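# Lay black tower case on its back in trolley

## Task

Put the black tower case into the wooden trolley lying on its back with its front facing up, placed in the corner at the far end from the push bar, with the case's bottom pressed against the low side and its top pointing toward the side opposite.

## Robot and tools

Robot: a single arm on a carriage that travels a floor track (the rail). The arm carries a vacuum tool with four suction cups in two channels, a and b. The cup point is the centre of the four cup rims; the cups point along its +z. In cup-point axes the cups sit at x = -62 and +62 mm, with channel a at y = -104.5 mm and channel b at y = +104.5 mm; together the rims span 237 mm in x and 322 mm in y. Each cup is 113 mm across.

Scene frame: fixed to the table, whose top is z = 0, +z up. The track runs along y at x = 0, and y = 0 matches rail position_m 0. The table starts at x = 0.50 m and spans y -0.90 to 0.90 m; beyond that the floor is 0.53 m lower. The arm base is at x = 0, y about position_m, z = 0.04 m, facing +x. Reported poses can be off by a few centimetres.

execute_actions: argument actions, a list run in order, plus optional cameras (names from cam_high, cam_low, cam_pallet_north, cam_pallet_south, cam_wrist; omitted or ["all"] gives all, [] gives none). An empty actions list just reports state. Each action may hold rows, steps, until, and a rail key. rows is up to 15 rows, one per control step of 1/30 s; each row is 8 numbers in [-1, 1]: dx, dy, dz, rx, ry, rz, suction_a, suction_b. The first six are an offset, not a pose: every row counts from the Hand target as it stood when the action began, expressed in that Hand target's own axes, so repeating an offset moves further. 1.0 equals 0.6 m or 180 degrees; rx, ry, rz form one rotation vector. suction_a and suction_b are 1 for on, 0 for off (above 0.01 is on) and latch; resend your last values to keep them, since 0 is a command. steps is 1 to 450 (default 15, at least the row count); after the last row the arm keeps heading for that row's target, so far targets need extra steps. Ramp offsets gradually (about 0.01 more per row) for smooth starts. until ends an action early when all its conditions hold, e.g. {"rail": {"position_status": ["!=", "moving"]}}, or {"all": {"status": "ended"}}, {"any": {"status": "ended"}}; numeric checks need a comparison (=, !=, <, <=, >, >=). Rail commands: position_m (-3 to 3 m, absolute place), speed_m_s (0.01 to 1), acceleration_factor (0.1 to 1), or {"stop": true}. Any out-of-range value or unknown name rejects the whole call.

move: target is one 8-number row or a list of up to 15, all offsets from the same current Hand target in its own axes (same scale as rows). speed in m/s, 0.002 to 4.2, default 0.25 (turns up to twice that in rad/s), one value or one per target. blend in m rounds corners in a list. stop_force in N (6 to 320) ends the path when push against the motion reaches it; omit it when backing off a contact; it is unreliable while rotating and cannot be combined with blocking=false. zero (with stop_force) retakes the force zero first, default true. blocking=false returns after about 0.5 s while the move continues; then use wait or stop before new rows or moves. Tool numbers in the first target go out at the start. The result adds a move: line, e.g. done (within 3 mm and 2 degrees), off_target, moving, held, fault, plus which limits acted (paced = clipped, held = steps withheld). Neither done nor off_target proves there was no contact.

wait: seconds 0 to 10; lets things run. stop: brakes a running move (not the rail). zoom_image: camera and region [x0, y0, x1, y1] in pixels, at most 504 by 504; images are 672x504. zero_wrist_force: resets the wrist force zero. finished_scene: scene, the current scene number; irreversible, and the goal must hold without the robot.

Results: end_effector_position (m) and end_effector_quat_wxyz in the scene frame, velocities, Joint positions (rail m, then shoulder pan, shoulder lift, elbow, wrist 1, wrist 2, wrist 3 in rad), Joint velocities, joint torques, Motor temperatures, Wrist force/torque in tool axes, Hand target (the base for the next offsets), Tool commands, suction_measured_a/b (near 0 unsealed, 0.75+ on an airtight face; settles within about 1.3 s) and part_present_a/b, and rail position_m, position_status (moving, done, contact_stop, time_out, stopped, stopped_with_arm) and position_answer (taken, not_taken).

Motion notes: commanded orientation is clipped to within 32 degrees of the current one each step; motion lags about 0.2 s. If the arm rests short of the Hand target, send the missing distance as an offset. To drive, send position_m, then an action waiting until the rail is no longer moving; let it arrive before precise tool moves.

Gripping: switch a channel on and press both its cups flat on a smooth face; edges or gaps under a cup break the seal for that channel. Held objects sit up to 21 mm closer than the cup point. To release, lower in small steps until the case rests, do not press, switch both channels off, and pause before moving away.

Avoid: dropping or releasing a moving case, fast hits, hard pushes (about 400 N net force or joint torque limits, wrist joints 100 N m, stop the arm for 10 s), knocking anything out of the work area, long holding in stretched poses (motor heat; at 85 °C the arm locks for 30 to 60 s). After a fault, release any grip that pins the arm before moving.

Each tool is called after "Request:" as a command line: name --argument value for each argument, lists and objects as JSON in quotes; but a table of rows of numbers goes row by row, as --pt "numbers of a row", without its own name.

## Session

Request:
execute_actions --actions '[]'

Scene clock: 0.00 s.
end_effector_position=(+0.8500, -2.5122, +0.4400) suction_measured_a=0.00 part_present_a=0 suction_measured_b=0.01 part_present_b=0 end_effector_quat_wxyz=(+0.000, +0.000, +1.000, +0.000)
Joint positions: [-2.512 -0.239 -1.498 2.092 -2.165 -1.571 1.332]
Joint velocities: within noise
Joint torques (N m): no reading
Motor temperatures (°C): [25 30 33 27 36 22]
Wrist force (N): no reading
Wrist torque (N m): no reading
Wrist force, peak (N): no reading
Hand target: +0.8500, -2.5122, +0.4400; +0.000, +0.000, +1.000, +0.000
Tool commands: tool/suction_a=+0.0 tool/suction_b=+0.0
rail: position_m=-2.512 position_status=done

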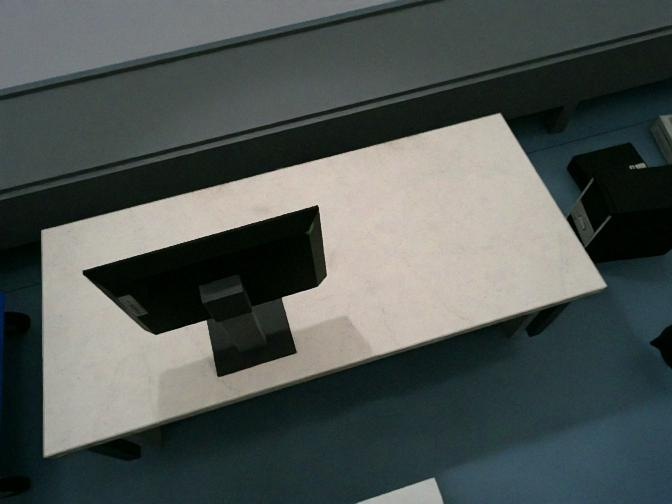

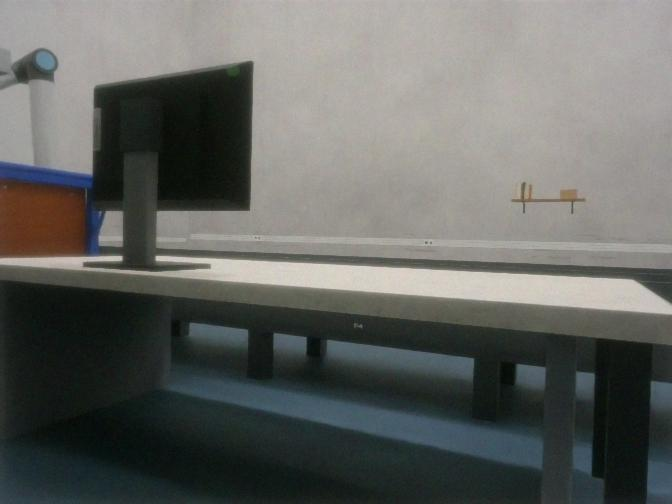

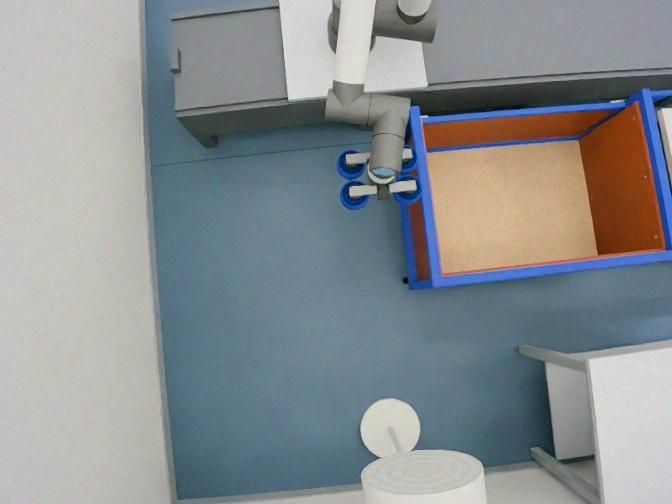

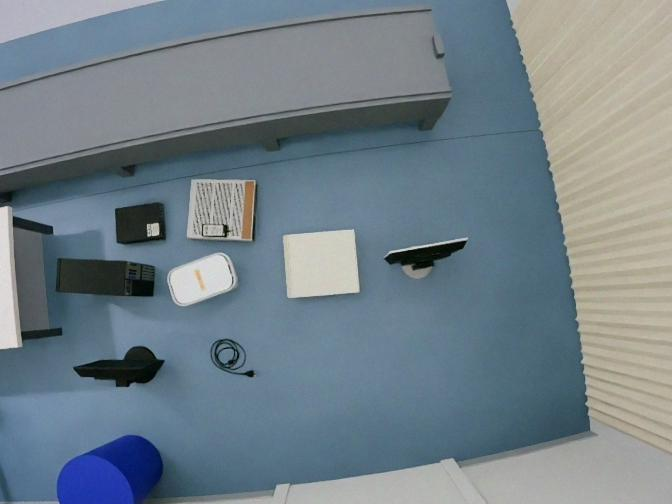

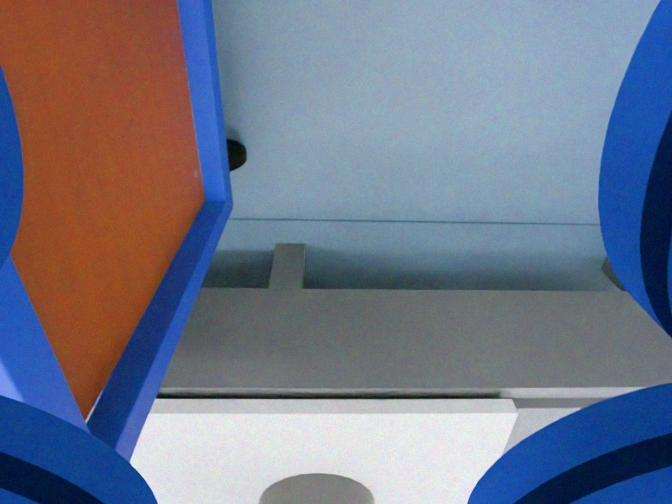

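Request:
zoom_image --camera "cam_pallet_south" --region '[0, 150, 260, 400]'

Request:
zoom_image --camera "cam_pallet_north" --region '[320, 0, 672, 300]'

Request:
zoom_image --camera "cam_high" --region '[470, 80, 672, 380]'

Scaled by 1.938.

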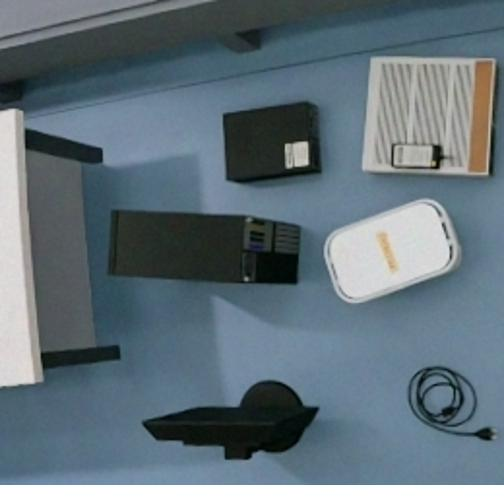

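Scaled by 1.432.

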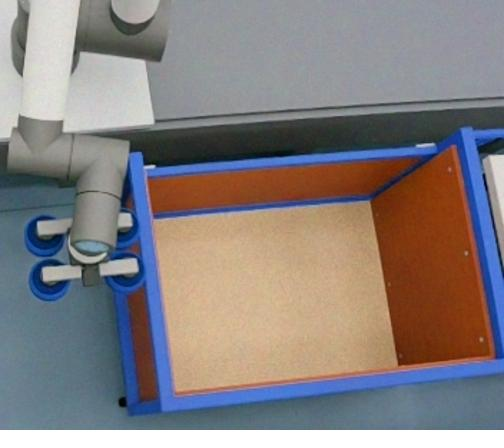

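Scaled by 1.680.

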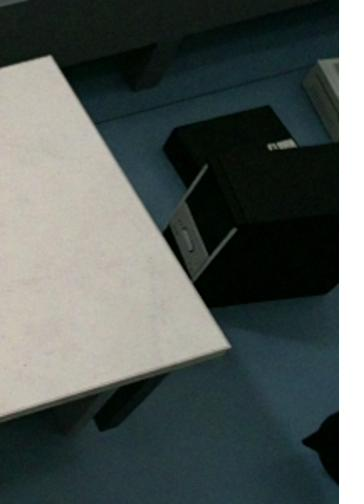

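Request:
zoom_image --camera "cam_pallet_south" --region '[40, 240, 170, 320]'

Request:
zoom_image --camera "cam_high" --region '[550, 150, 672, 280]'

Request:
zoom_image --camera "cam_pallet_north" --region '[390, 80, 530, 300]'

Request:
zoom_image --camera "cam_pallet_north" --region '[530, 60, 672, 300]'

Request:
zoom_image --camera "cam_low" --region '[0, 30, 270, 290]'

Scaled by 3.877.

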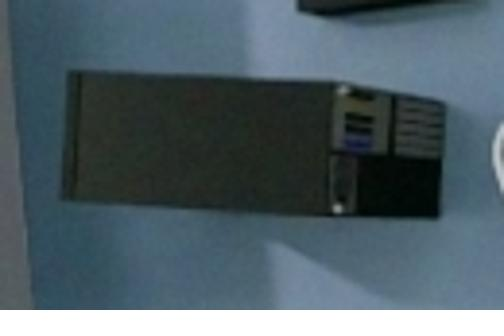

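Scaled by 3.877.

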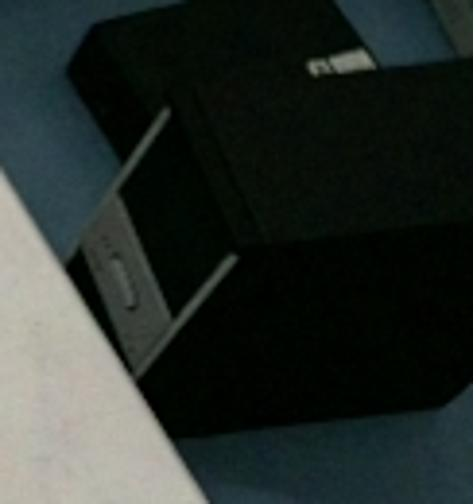

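Scaled by 2.291.

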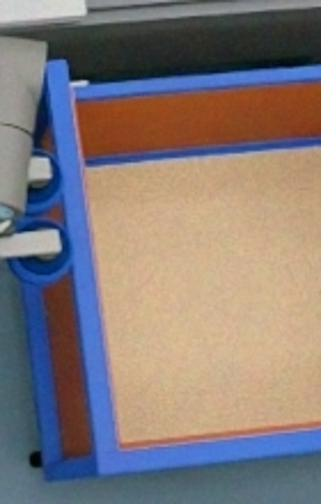

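Scaled by 2.100.

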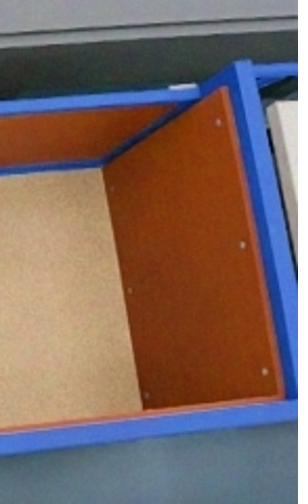

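Scaled by 1.867.

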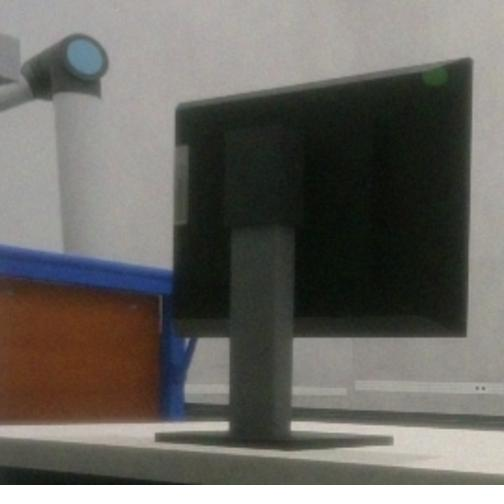

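Request:
move --target '[0, 0, -0.5, 0, 0, 0, 0, 0]' --speed 0.4

Scene clock: 4.63 s.
end_effector_position=(+0.8499, -2.5122, +0.7399) suction_measured_a=0.00 part_present_a=0 suction_measured_b=0.01 part_present_b=0 end_effector_quat_wxyz=(+0.000, +0.000, +1.000, +0.000)
Joint positions: [-2.512 -0.239 -1.634 1.783 -1.72 -1.571 1.332]
Joint velocities: within noise
Joint torques (N m): [-20.27 -64.59 -124.85 -7.73 -2.65 -4.78]
Motor temperatures (°C): [25 30 33 27 36 22]
Wrist force (N): [-0.5 0.5 -1.0]
Wrist torque (N m): [0.02 0.12 -0.09]
Wrist force, peak (N): [-0.3 0.7 -5.1]
Hand target: +0.8500, -2.5122, +0.7400; +0.000, +0.000, +1.000, +0.000
Off the commanded pose: 0.000 m, 0 deg.
rail: position_m=-2.512 position_status=done
move: done

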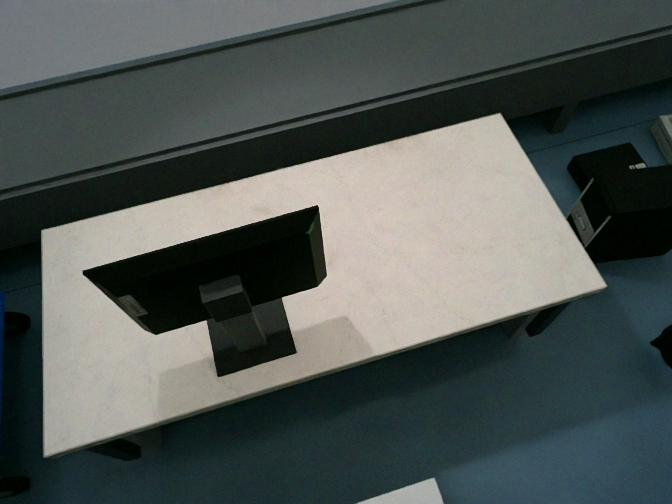

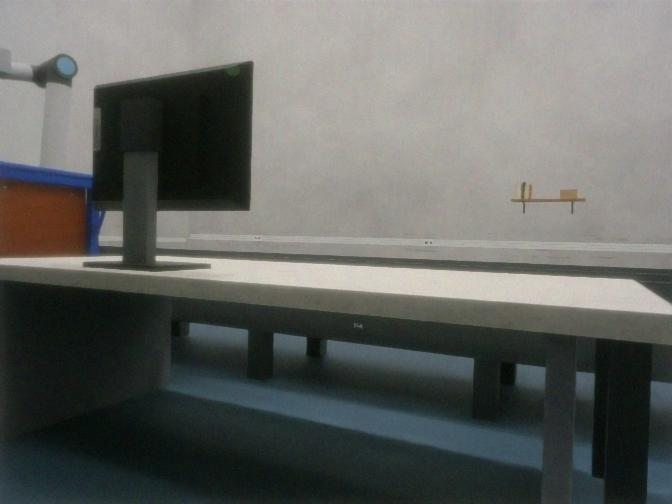

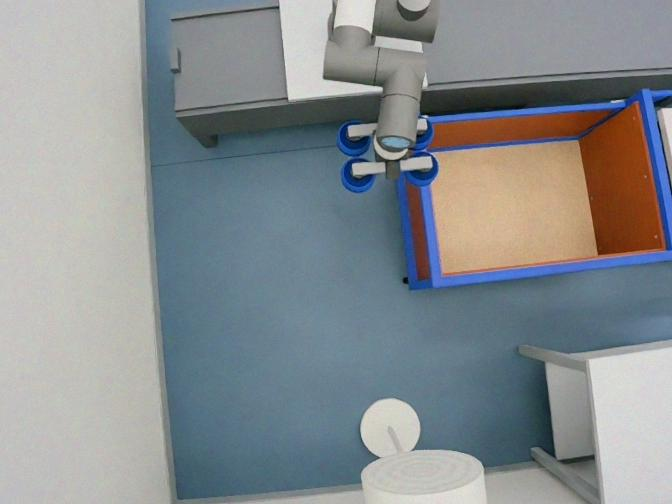

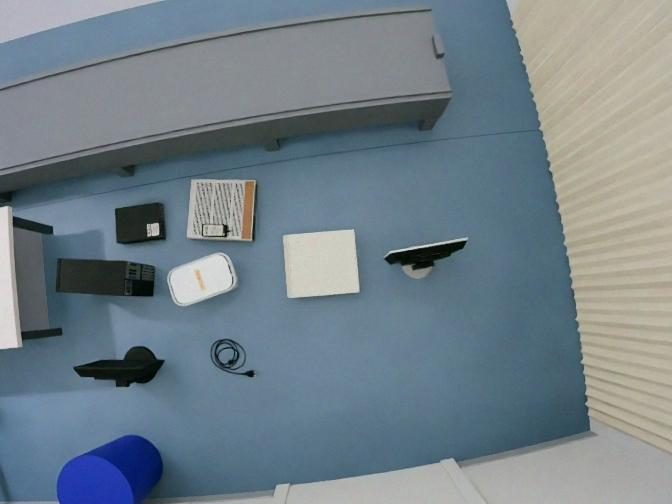

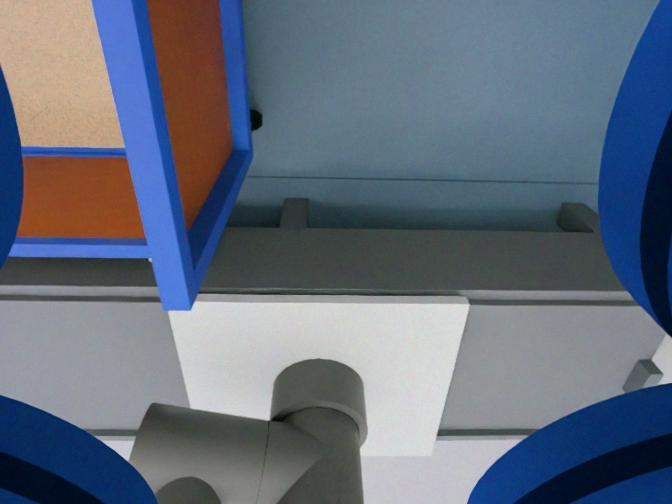

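Request:
execute_actions --actions '[{"rail": {"position_m": -1.9}, "steps": 240, "until": {"rail": {"position_status": ["!=", "moving"]}}}]' --cameras '["cam_wrist", "cam_pallet_north", "cam_high"]'

Scene clock: 7.37 s.
end_effector_position=(+0.8500, -1.9000, +0.7400) suction_measured_a=0.00 part_present_a=0 suction_measured_b=0.01 part_present_b=0 end_effector_quat_wxyz=(+0.000, +0.000, +1.000, +0.000)
Joint positions: [-1.9 -0.239 -1.634 1.783 -1.72 -1.571 1.332]
Joint velocities: within noise
Joint torques (N m): [18.99 -71.05 -113.05 -9.6 -2.42 -4.76]
Motor temperatures (°C): [25 30 33 27 36 22]
Wrist force (N): [-0.3 0.8 -0.4]
Wrist torque (N m): [0.05 0.09 -0.09]
Wrist force, peak (N): [-0.7 2.6 -0.7]
Hand target: +0.8500, -1.9000, +0.7400; +0.000, +0.000, +1.000, +0.000
Tool commands: tool/suction_a=+0.0 tool/suction_b=+0.0
Off the commanded pose: 0.000 m, 0 deg.
rail: position_m=-1.900 position_status=done
Images, in order (width x height): cam_high 672x504, cam_pallet_north 672x504, cam_wrist 672x504.

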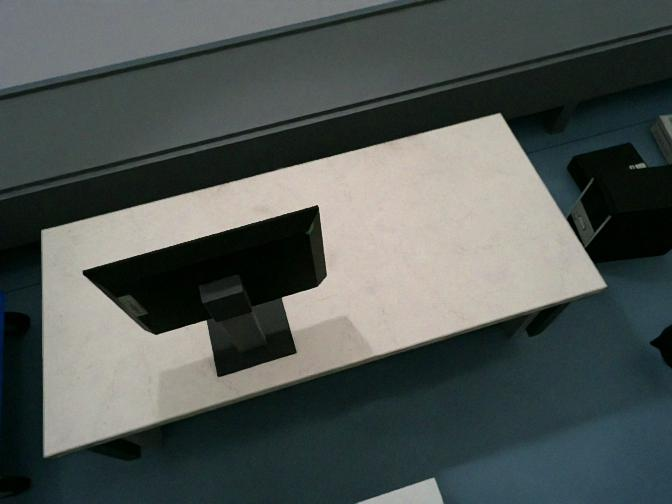

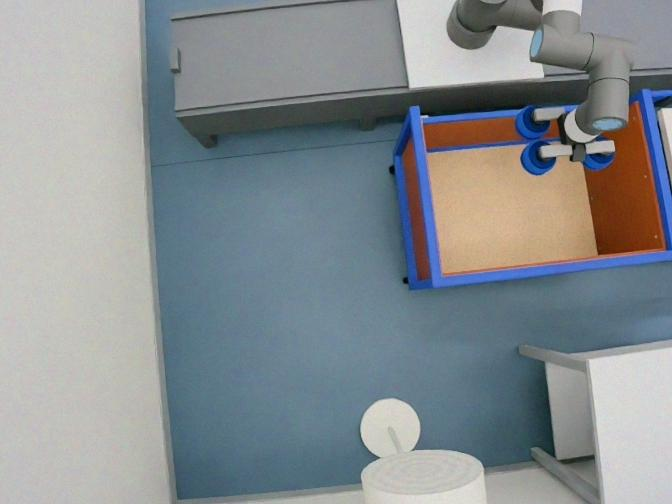

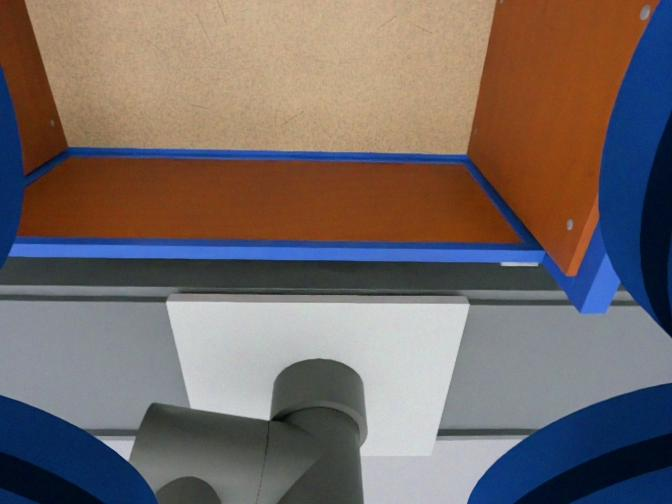

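Request:
move --target '[0, 0, -0.5, 0, 0, 0, 0, 0]' --speed 0.4 --cameras '["cam_wrist"]'

Scene clock: 11.77 s.
end_effector_position=(+0.8499, -1.9000, +1.0398) suction_measured_a=0.00 part_present_a=0 suction_measured_b=0.01 part_present_b=0 end_effector_quat_wxyz=(+0.000, +0.000, +1.000, +0.000)
Joint positions: [-1.9 -0.239 -1.614 1.349 -1.306 -1.571 1.332]
Joint velocities: within noise
Joint torques (N m): [26.1 -63.03 -120.82 -7.04 -3.86 5.65]
Motor temperatures (°C): [25 30 33 27 36 22]
Wrist force (N): [0.1 0.7 -1.1]
Wrist torque (N m): [0.07 0.06 -0.01]
Wrist force, peak (N): [0.1 0.5 -5.1]
Hand target: +0.8500, -1.9000, +1.0400; +0.000, +0.000, +1.000, +0.000
Off the commanded pose: 0.000 m, 0 deg.
rail: position_m=-1.900 position_status=done
move: done
Images, in order (width x height): cam_wrist 672x504.

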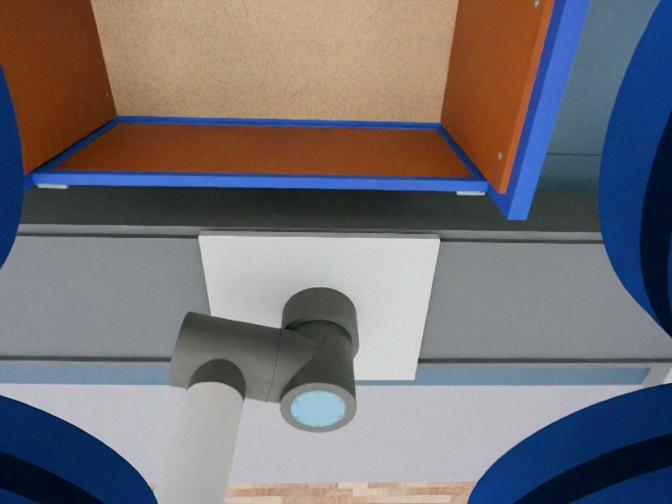

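Request:
move --pt "0 0 0.2 0 0 -0.5 0 0" --pt "0 0 0.3 0 0 -0.98 0 0" --speed 0.6 --blend '[0.05, 0]' --cameras '["cam_wrist", "cam_pallet_north"]'

Scene clock: 20.93 s.
end_effector_position=(+0.8500, -1.9000, +0.8600) suction_measured_a=0.00 part_present_a=0 suction_measured_b=0.01 part_present_b=0 end_effector_quat_wxyz=(+0.000, +1.000, -0.032, +0.000)
Joint positions: [-1.9 -0.239 -1.643 1.626 -1.554 -1.571 -1.746]
Joint velocities: within noise
Joint torques (N m): [-19.25 -128.17 -100.77 -14.6 5.55 -4.55]
Motor temperatures (°C): [25 30 33 27 36 22]
Wrist force (N): [-0.1 0.6 -0.7]
Wrist torque (N m): [0.06 0.12 -0.07]
Wrist force, peak (N): [0.4 0.6 -1.5]
Hand target: +0.8500, -1.9000, +0.8600; +0.000, +1.000, -0.031, +0.000
Off the commanded pose: 0.000 m, 0 deg.
rail: position_m=-1.900 position_status=done
move: done
Images, in order (width x height): cam_pallet_north 672x504, cam_wrist 672x504.

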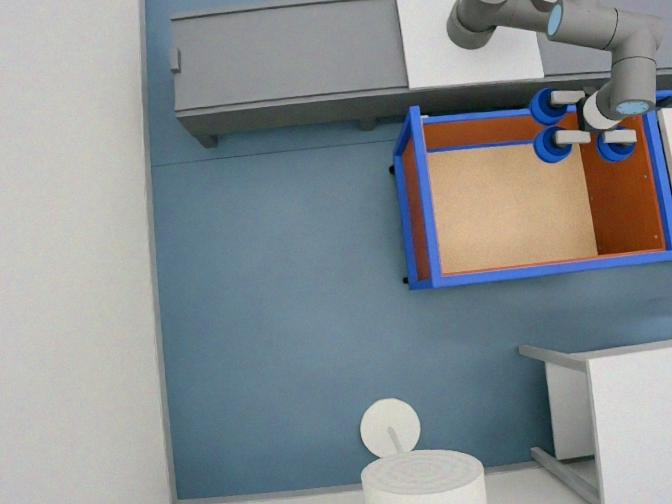

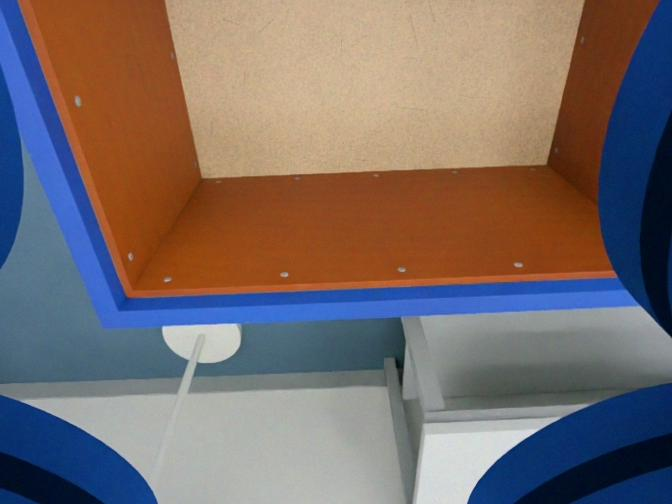

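Request:
execute_actions --actions '[{"rail": {"position_m": 1.4}, "steps": 300, "until": {"rail": {"position_status": ["!=", "moving"]}}}]' --cameras '["cam_wrist", "cam_pallet_south", "cam_high"]'

Request:
move --target '[0, 0, 0, 0, -0.178, 0.02, 0, 0]' --speed 0.4 --cameras '["cam_wrist", "cam_pallet_south"]'

Scene clock: 27.03 s.
end_effector_position=(+0.8500, +1.4000, +0.8600) suction_measured_a=0.00 part_present_a=0 suction_measured_b=0.01 part_present_b=0 end_effector_quat_wxyz=(+0.000, +1.000, -0.031, +0.000)
Joint positions: [1.4 -0.239 -1.643 1.626 -1.554 -1.571 -1.747]
Joint velocities: within noise
Joint torques (N m): [8.67 -107.19 -122.59 -12.1 0.63 -4.56]
Motor temperatures (°C): [25 30 33 27 36 22]
Wrist force (N): [-0.2 0.2 -0.8]
Wrist torque (N m): [0.01 0.14 -0.07]
Wrist force, peak (N): [0.0 2.5 -0.8]
Hand target: +0.8500, +1.4000, +0.8600; +0.000, +1.000, -0.031, +0.000
Tool commands: tool/suction_a=+0.0 tool/suction_b=+0.0
Off the commanded pose: 0.000 m, 0 deg.
rail: position_m=1.400 position_status=done
Images, in order (width x height): cam_high 672x504, cam_pallet_south 672x504, cam_wrist 672x504.

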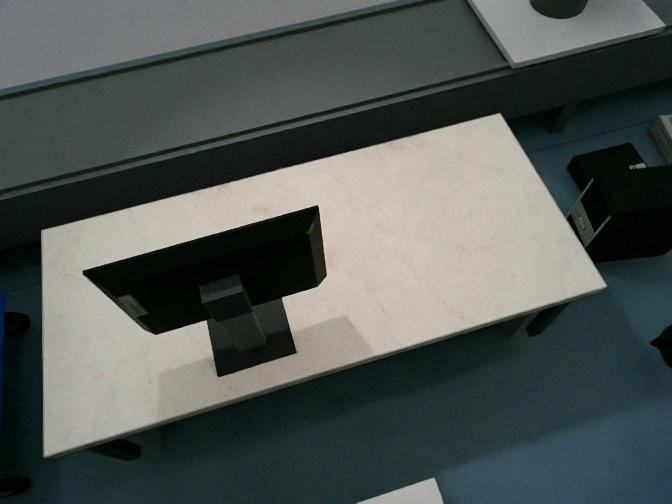

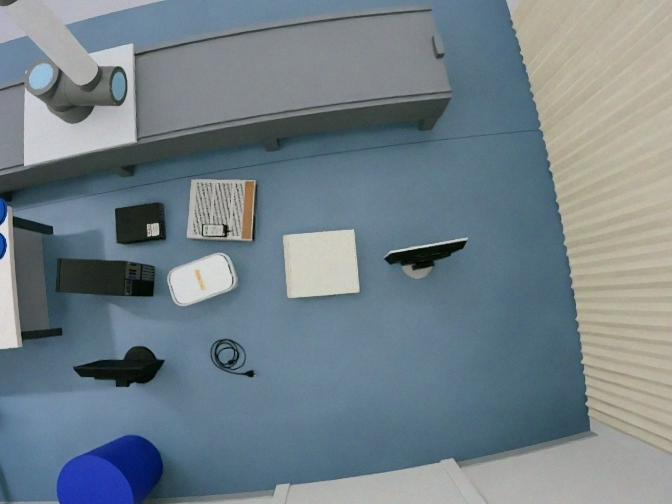

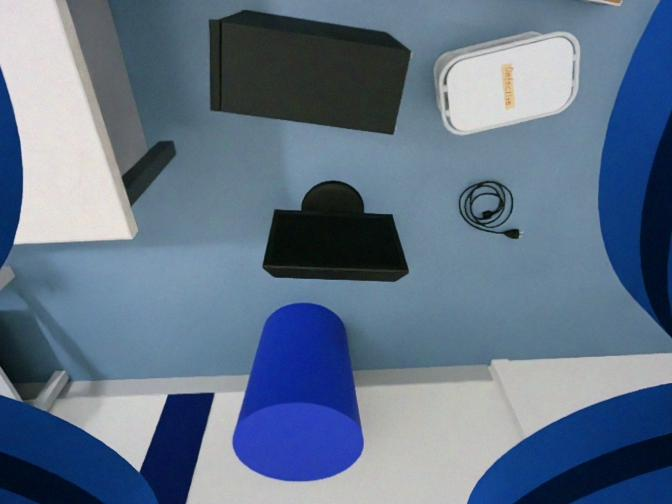

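Scene clock: 28.60 s.
end_effector_position=(+0.8500, +1.4000, +0.8600) suction_measured_a=0.00 part_present_a=0 suction_measured_b=0.01 part_present_b=0 end_effector_quat_wxyz=(-0.009, +0.959, -0.061, -0.276)
Joint positions: [1.4 -0.216 -1.431 1.35 -0.935 -1.635 -1.642]
Joint velocities: within noise
Joint torques (N m): [25.26 -104.41 -120.88 -2.13 -3.88 5.17]
Motor temperatures (°C): [25 30 33 27 36 22]
Wrist force (N): [-0.1 0.8 0.1]
Wrist torque (N m): [0.09 -0.26 0.10]
Wrist force, peak (N): [-1.2 0.5 -1.0]
Hand target: +0.8500, +1.4000, +0.8600; -0.009, +0.959, -0.061, -0.276
Off the commanded pose: 0.000 m, 0 deg.
rail: position_m=1.400 position_status=done
move: done
Images, in order (width x height): cam_pallet_south 672x504, cam_wrist 672x504.

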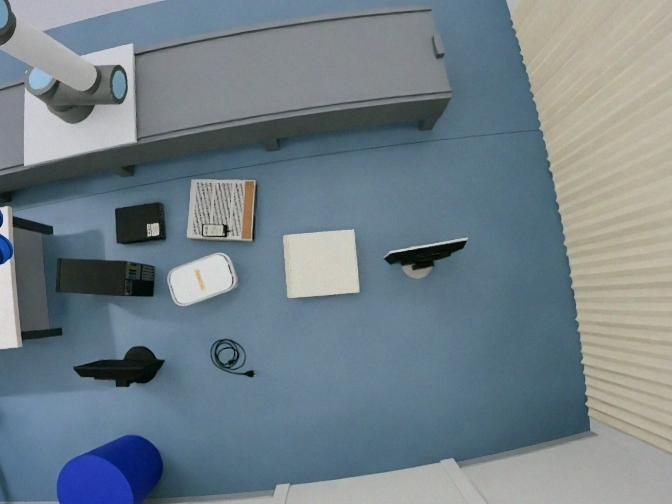

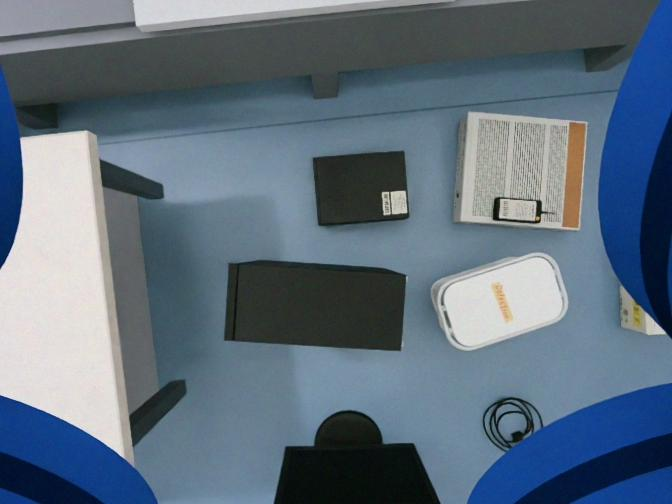

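Request:
zoom_image --camera "cam_wrist" --region '[200, 230, 430, 380]'

Request:
zoom_image --camera "cam_wrist" --region '[80, 120, 430, 382]'

Scaled by 2.191.

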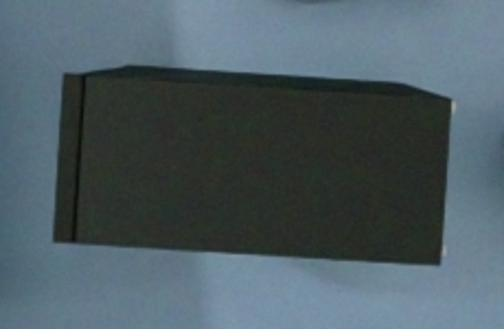

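Scaled by 1.440.

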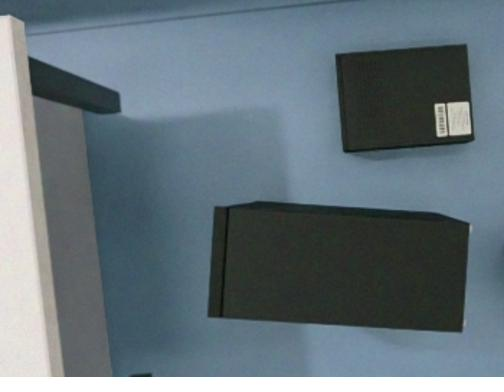

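Request:
move --target '[0, 0, 0, 0, 0.178, -0.02, 0, 0]' --speed 0.5 --cameras '[]'

Request:
execute_actions --actions '[{"rail": {"position_m": 0.84}, "steps": 200, "until": {"rail": {"position_status": ["!=", "moving"]}}}]' --cameras '[]'

Request:
move --pt "0.0 0 0.3 0 0 -0.2 0 0" --pt "0.083 0 0.883 0 0 -0.52 0 0" --speed 0.5 --blend '[0.05, 0]' --cameras '["cam_wrist", "cam_high"]'

Scene clock: 37.90 s.
end_effector_position=(+0.8500, +1.4000, +0.8600) suction_measured_a=0.00 part_present_a=0 suction_measured_b=0.01 part_present_b=0 end_effector_quat_wxyz=(+0.000, +1.000, -0.031, +0.000)
Joint positions: [1.4 -0.239 -1.643 1.626 -1.554 -1.571 -1.747]
Joint velocities: within noise
Joint torques (N m): [-20.09 -127.52 -101.03 -15.02 5.95 -4.83]
Motor temperatures (°C): [25 30 32 27 36 22]
Wrist force (N): [-0.4 0.5 -0.7]
Wrist torque (N m): [0.04 0.16 -0.07]
Wrist force, peak (N): [-1.5 0.3 -0.8]
Hand target: +0.8500, +1.4000, +0.8600; +0.000, +1.000, -0.031, +0.000
Off the commanded pose: 0.000 m, 0 deg.
rail: position_m=1.400 position_status=done
move: done
No camera images: "cameras" was empty.

Scene clock: 40.27 s.
end_effector_position=(+0.8500, +0.8400, +0.8600) suction_measured_a=0.00 part_present_a=0 suction_measured_b=0.01 part_present_b=0 end_effector_quat_wxyz=(+0.000, +1.000, -0.031, +0.000)
Joint positions: [0.84 -0.239 -1.643 1.626 -1.554 -1.571 -1.747]
Joint velocities: within noise
Joint torques (N m): [12.03 -120.97 -110.84 -12.62 4.47 -4.88]
Motor temperatures (°C): [25 30 32 27 36 22]
Wrist force (N): [-0.6 0.7 -0.9]
Wrist torque (N m): [0.07 0.19 -0.07]
Wrist force, peak (N): [0.0 2.1 -1.1]
Hand target: +0.8500, +0.8400, +0.8600; +0.000, +1.000, -0.031, +0.000
Tool commands: tool/suction_a=+0.0 tool/suction_b=+0.0
Off the commanded pose: 0.000 m, 0 deg.
rail: position_m=0.840 position_status=done
No camera images: "cameras" was empty.

Scene clock: 42.83 s.
end_effector_position=(+0.8996, +0.8369, +0.3304) suction_measured_a=0.00 part_present_a=0 suction_measured_b=0.01 part_present_b=0 end_effector_quat_wxyz=(+0.000, +0.707, +0.707, +0.000)
Joint positions: [0.84 -0.229 -1.352 2.107 -2.325 -1.571 -3.37]
Joint velocities: within noise
Joint torques (N m): [-18.47 -108.3 -73.17 -14.22 5.88 -3.25]
Motor temperatures (°C): [25 30 32 27 36 22]
Wrist force (N): [0.4 -0.4 0.2]
Wrist torque (N m): [0.02 -0.07 -0.03]
Wrist force, peak (N): [-0.3 0.7 -3.8]
Hand target: +0.8997, +0.8369, +0.3302; +0.000, +0.707, +0.707, +0.000
Off the commanded pose: 0.000 m, 0 deg.
rail: position_m=0.840 position_status=done
move: done
Images, in order (width x height): cam_high 672x504, cam_wrist 672x504.

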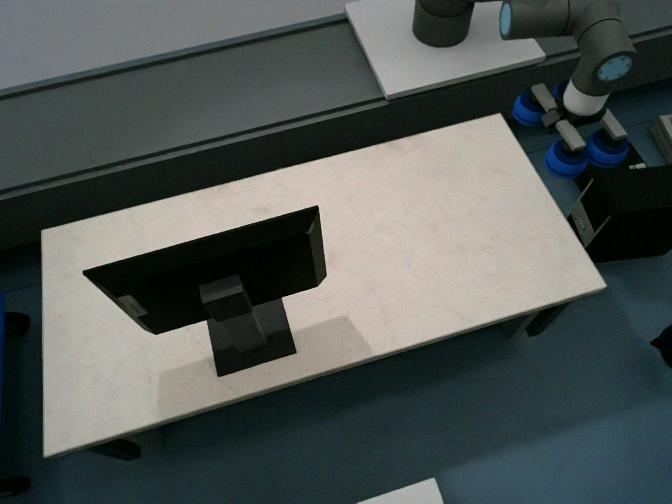

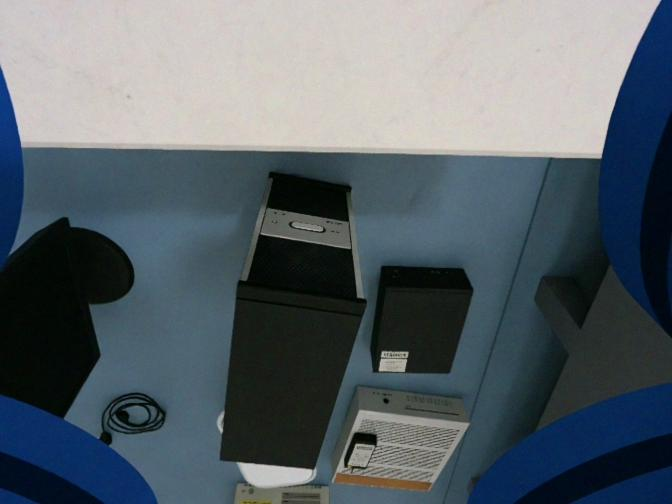

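Request:
zoom_image --camera "cam_wrist" --region '[210, 150, 390, 320]'

Request:
zoom_image --camera "cam_wrist" --region '[200, 270, 500, 500]'

Scaled by 2.800.

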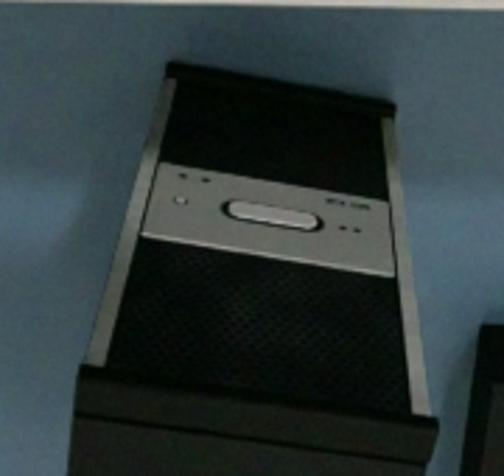

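Scaled by 1.680.

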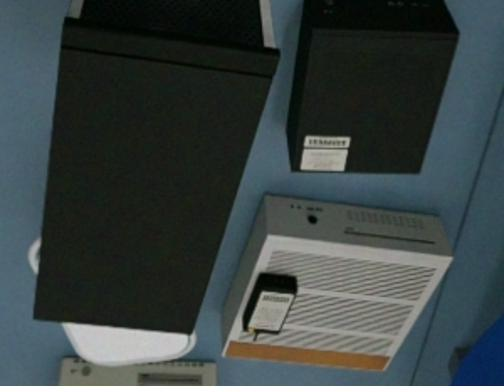

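Request:
zoom_image --camera "cam_wrist" --region '[255, 200, 360, 255]'

Request:
zoom_image --camera "cam_wrist" --region '[260, 165, 360, 215]'

Scaled by 4.800.

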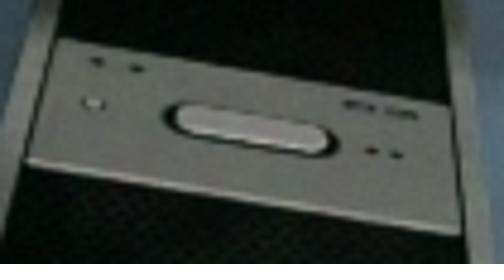

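Scaled by 5.040.

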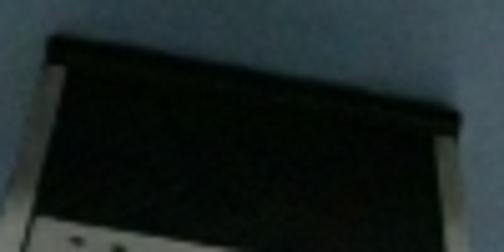

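Request:
move --pt "0 0 -0.25 0 0 0.2 0 0" --pt "0 0 -0.25 0 0 0.6 0 0" --pt "0 0 0 0 0 0.99 0 0" --speed 0.6 --blend '[0.05, 0.05, 0]' --cameras '[]'

Request:
execute_actions --actions '[{"rail": {"position_m": 1.9}, "steps": 200, "until": {"rail": {"position_status": ["!=", "moving"]}}}]' --cameras '["cam_wrist"]'

Scene clock: 47.37 s.
end_effector_position=(+0.8997, +0.8369, +0.3302) suction_measured_a=0.00 part_present_a=0 suction_measured_b=0.01 part_present_b=0 end_effector_quat_wxyz=(+0.000, +0.718, -0.696, +0.000)
Joint positions: [0.84 -0.229 -1.352 2.107 -2.326 -1.571 -0.261]
Joint velocities: within noise
Joint torques (N m): [26.13 -104.83 -73.56 -14.6 -4.27 5.51]
Motor temperatures (°C): [25 30 32 27 36 22]
Wrist force (N): [0.4 -0.7 -0.3]
Wrist torque (N m): [-0.01 -0.09 -0.01]
Wrist force, peak (N): [0.5 -0.4 2.7]
Hand target: +0.8997, +0.8369, +0.3302; +0.000, +0.718, -0.696, +0.000
Off the commanded pose: 0.000 m, 0 deg.
rail: position_m=0.840 position_status=done
move: done
No camera images: "cameras" was empty.

Scene clock: 50.50 s.
end_effector_position=(+0.8997, +1.8969, +0.3302) suction_measured_a=0.00 part_present_a=0 suction_measured_b=0.01 part_present_b=0 end_effector_quat_wxyz=(+0.000, +0.718, -0.696, +0.000)
Joint positions: [1.9 -0.229 -1.352 2.107 -2.326 -1.571 -0.26]
Joint velocities: within noise
Joint torques (N m): [-18.22 -113.98 -90.02 -12.22 -2.82 5.32]
Motor temperatures (°C): [25 30 32 27 36 22]
Wrist force (N): [0.4 -0.7 -0.3]
Wrist torque (N m): [-0.01 -0.09 -0.01]
Wrist force, peak (N): [3.0 -0.6 -0.4]
Hand target: +0.8997, +1.8969, +0.3302; +0.000, +0.718, -0.696, +0.000
Tool commands: tool/suction_a=+0.0 tool/suction_b=+0.0
Off the commanded pose: 0.000 m, 0 deg.
rail: position_m=1.900 position_status=done
Images, in order (width x height): cam_wrist 672x504.

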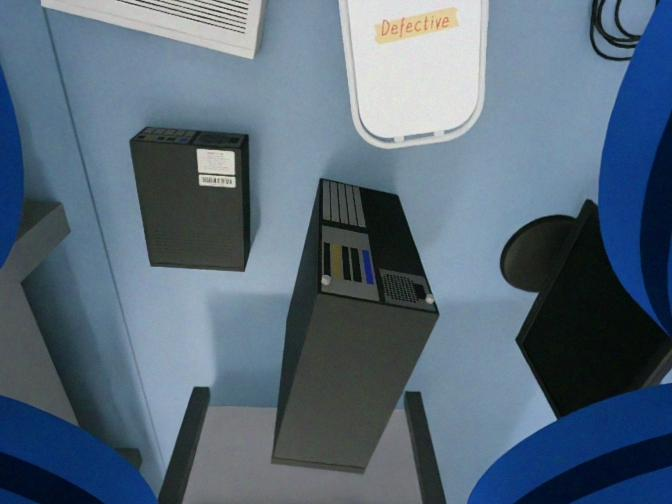

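Request:
zoom_image --camera "cam_wrist" --region '[280, 160, 450, 330]'

Request:
zoom_image --camera "cam_wrist" --region '[250, 250, 450, 480]'

Scaled by 2.965.

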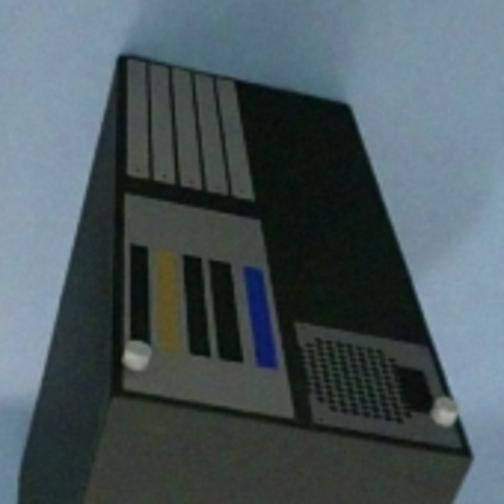

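Scaled by 2.191.

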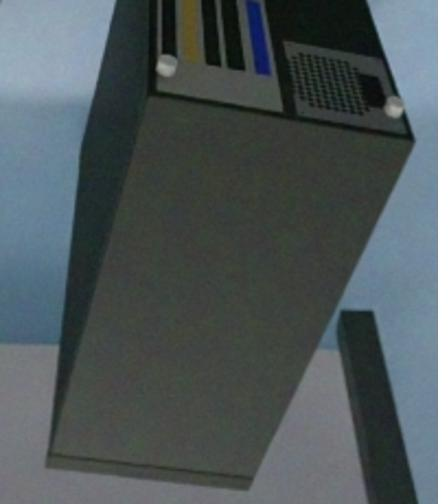

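Request:
move --target '[0, -0.083, -0.617, 0, 0, -0.49, 0, 0]' --speed 0.6 --cameras '[]'

Request:
move --target '[0, 0, 0, 0, -0.178, 0, 0, 0]' --speed 0.5 --cameras '[]'

Request:
execute_actions --actions '[{"rail": {"position_m": 1.5}, "steps": 200, "until": {"rail": {"position_status": ["!=", "moving"]}}}]' --cameras '["cam_wrist"]'

Request:
zoom_image --camera "cam_wrist" --region '[150, 150, 450, 400]'

Request:
execute_actions --actions '[{"rail": {"position_m": 1.2}, "steps": 200, "until": {"rail": {"position_status": ["!=", "moving"]}}}]' --cameras '["cam_wrist"]'

Request:
zoom_image --camera "cam_wrist" --region '[250, 150, 550, 400]'

Scene clock: 53.50 s.
end_effector_position=(+0.9494, +1.8985, +0.7004) suction_measured_a=0.00 part_present_a=0 suction_measured_b=0.01 part_present_b=0 end_effector_quat_wxyz=(+0.000, +1.000, +0.000, +0.000)
Joint positions: [1.9 -0.215 -1.507 1.711 -1.775 -1.571 -1.785]
Joint velocities: within noise
Joint torques (N m): [-18.65 -93.29 -123.19 -7.63 5.69 -4.87]
Motor temperatures (°C): [25 30 32 27 36 22]
Wrist force (N): [-0.7 0.6 -0.3]
Wrist torque (N m): [0.03 0.18 -0.01]
Wrist force, peak (N): [-0.3 0.7 -2.7]
Hand target: +0.9495, +1.8985, +0.7004; +0.000, +1.000, +0.000, +0.000
Off the commanded pose: 0.000 m, 0 deg.
rail: position_m=1.900 position_status=done
move: done
No camera images: "cameras" was empty.

Scene clock: 55.00 s.
end_effector_position=(+0.9494, +1.8985, +0.7004) suction_measured_a=0.00 part_present_a=0 suction_measured_b=0.01 part_present_b=0 end_effector_quat_wxyz=(+0.000, +0.961, +0.000, -0.276)
Joint positions: [1.9 -0.185 -1.308 1.419 -1.13 -1.668 -1.728]
Joint velocities: within noise
Joint torques (N m): [24.71 -132.79 -122.06 -2.01 -4.4 5.28]
Motor temperatures (°C): [25 30 32 27 36 22]
Wrist force (N): [0.1 0.2 0.5]
Wrist torque (N m): [0.06 -0.25 0.19]
Wrist force, peak (N): [1.1 0.9 -0.9]
Hand target: +0.9495, +1.8985, +0.7004; +0.000, +0.961, +0.000, -0.276
Off the commanded pose: 0.000 m, 0 deg.
rail: position_m=1.900 position_status=done
move: done
No camera images: "cameras" was empty.

Scene clock: 57.03 s.
end_effector_position=(+0.9495, +1.4985, +0.7004) suction_measured_a=0.00 part_present_a=0 suction_measured_b=0.01 part_present_b=0 end_effector_quat_wxyz=(+0.000, +0.961, +0.000, -0.276)
Joint positions: [1.5 -0.185 -1.308 1.419 -1.13 -1.668 -1.728]
Joint velocities: within noise
Joint torques (N m): [-10.65 -149.95 -111 -5.2 -0.83 5.53]
Motor temperatures (°C): [25 30 32 27 36 22]
Wrist force (N): [0.5 0.2 0.2]
Wrist torque (N m): [0.06 -0.32 0.19]
Wrist force, peak (N): [0.2 -2.4 0.2]
Hand target: +0.9495, +1.4985, +0.7004; +0.000, +0.961, +0.000, -0.276
Tool commands: tool/suction_a=+0.0 tool/suction_b=+0.0
Off the commanded pose: 0.000 m, 0 deg.
rail: position_m=1.500 position_status=done
Images, in order (width x height): cam_wrist 672x504.

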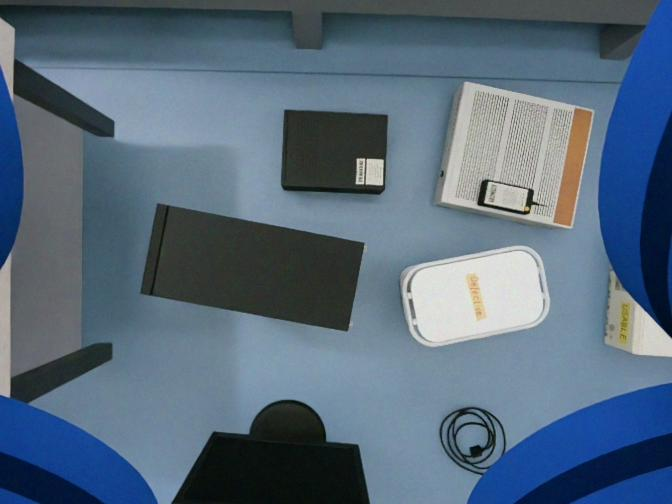

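Scaled by 1.680.

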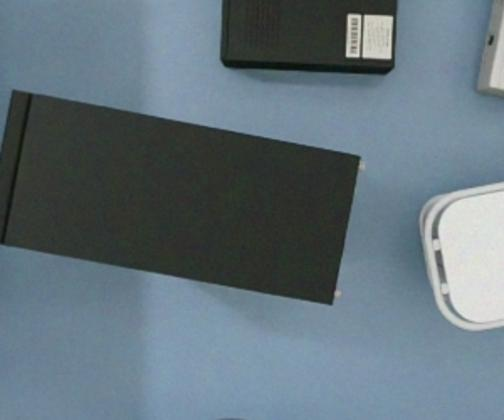

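Scene clock: 58.83 s.
end_effector_position=(+0.9495, +1.1985, +0.7004) suction_measured_a=0.00 part_present_a=0 suction_measured_b=0.01 part_present_b=0 end_effector_quat_wxyz=(+0.000, +0.961, +0.000, -0.276)
Joint positions: [1.2 -0.185 -1.308 1.419 -1.13 -1.668 -1.728]
Joint velocities: within noise
Joint torques (N m): [-3.65 -168.55 -102.28 -7.23 1.47 5.3]
Motor temperatures (°C): [25 30 32 27 36 22]
Wrist force (N): [0.4 0.3 0.2]
Wrist torque (N m): [0.07 -0.30 0.19]
Wrist force, peak (N): [0.5 2.0 0.4]
Hand target: +0.9495, +1.1985, +0.7004; +0.000, +0.961, +0.000, -0.276
Tool commands: tool/suction_a=+0.0 tool/suction_b=+0.0
Off the commanded pose: 0.000 m, 0 deg.
rail: position_m=1.200 position_status=done
Images, in order (width x height): cam_wrist 672x504.

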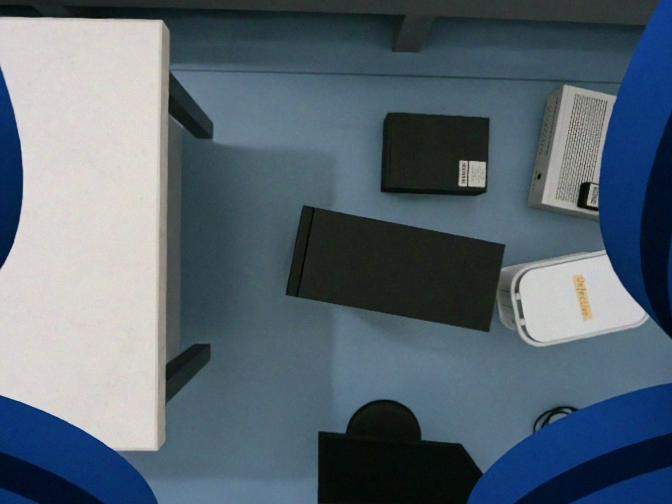

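Scaled by 1.680.

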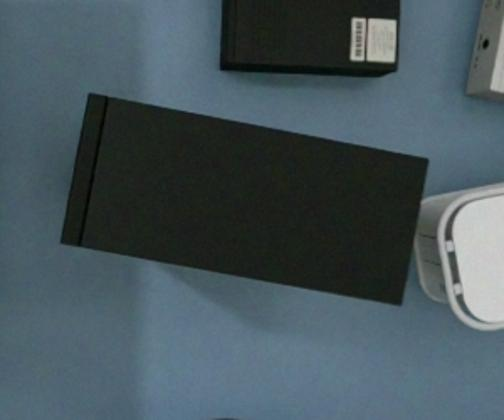

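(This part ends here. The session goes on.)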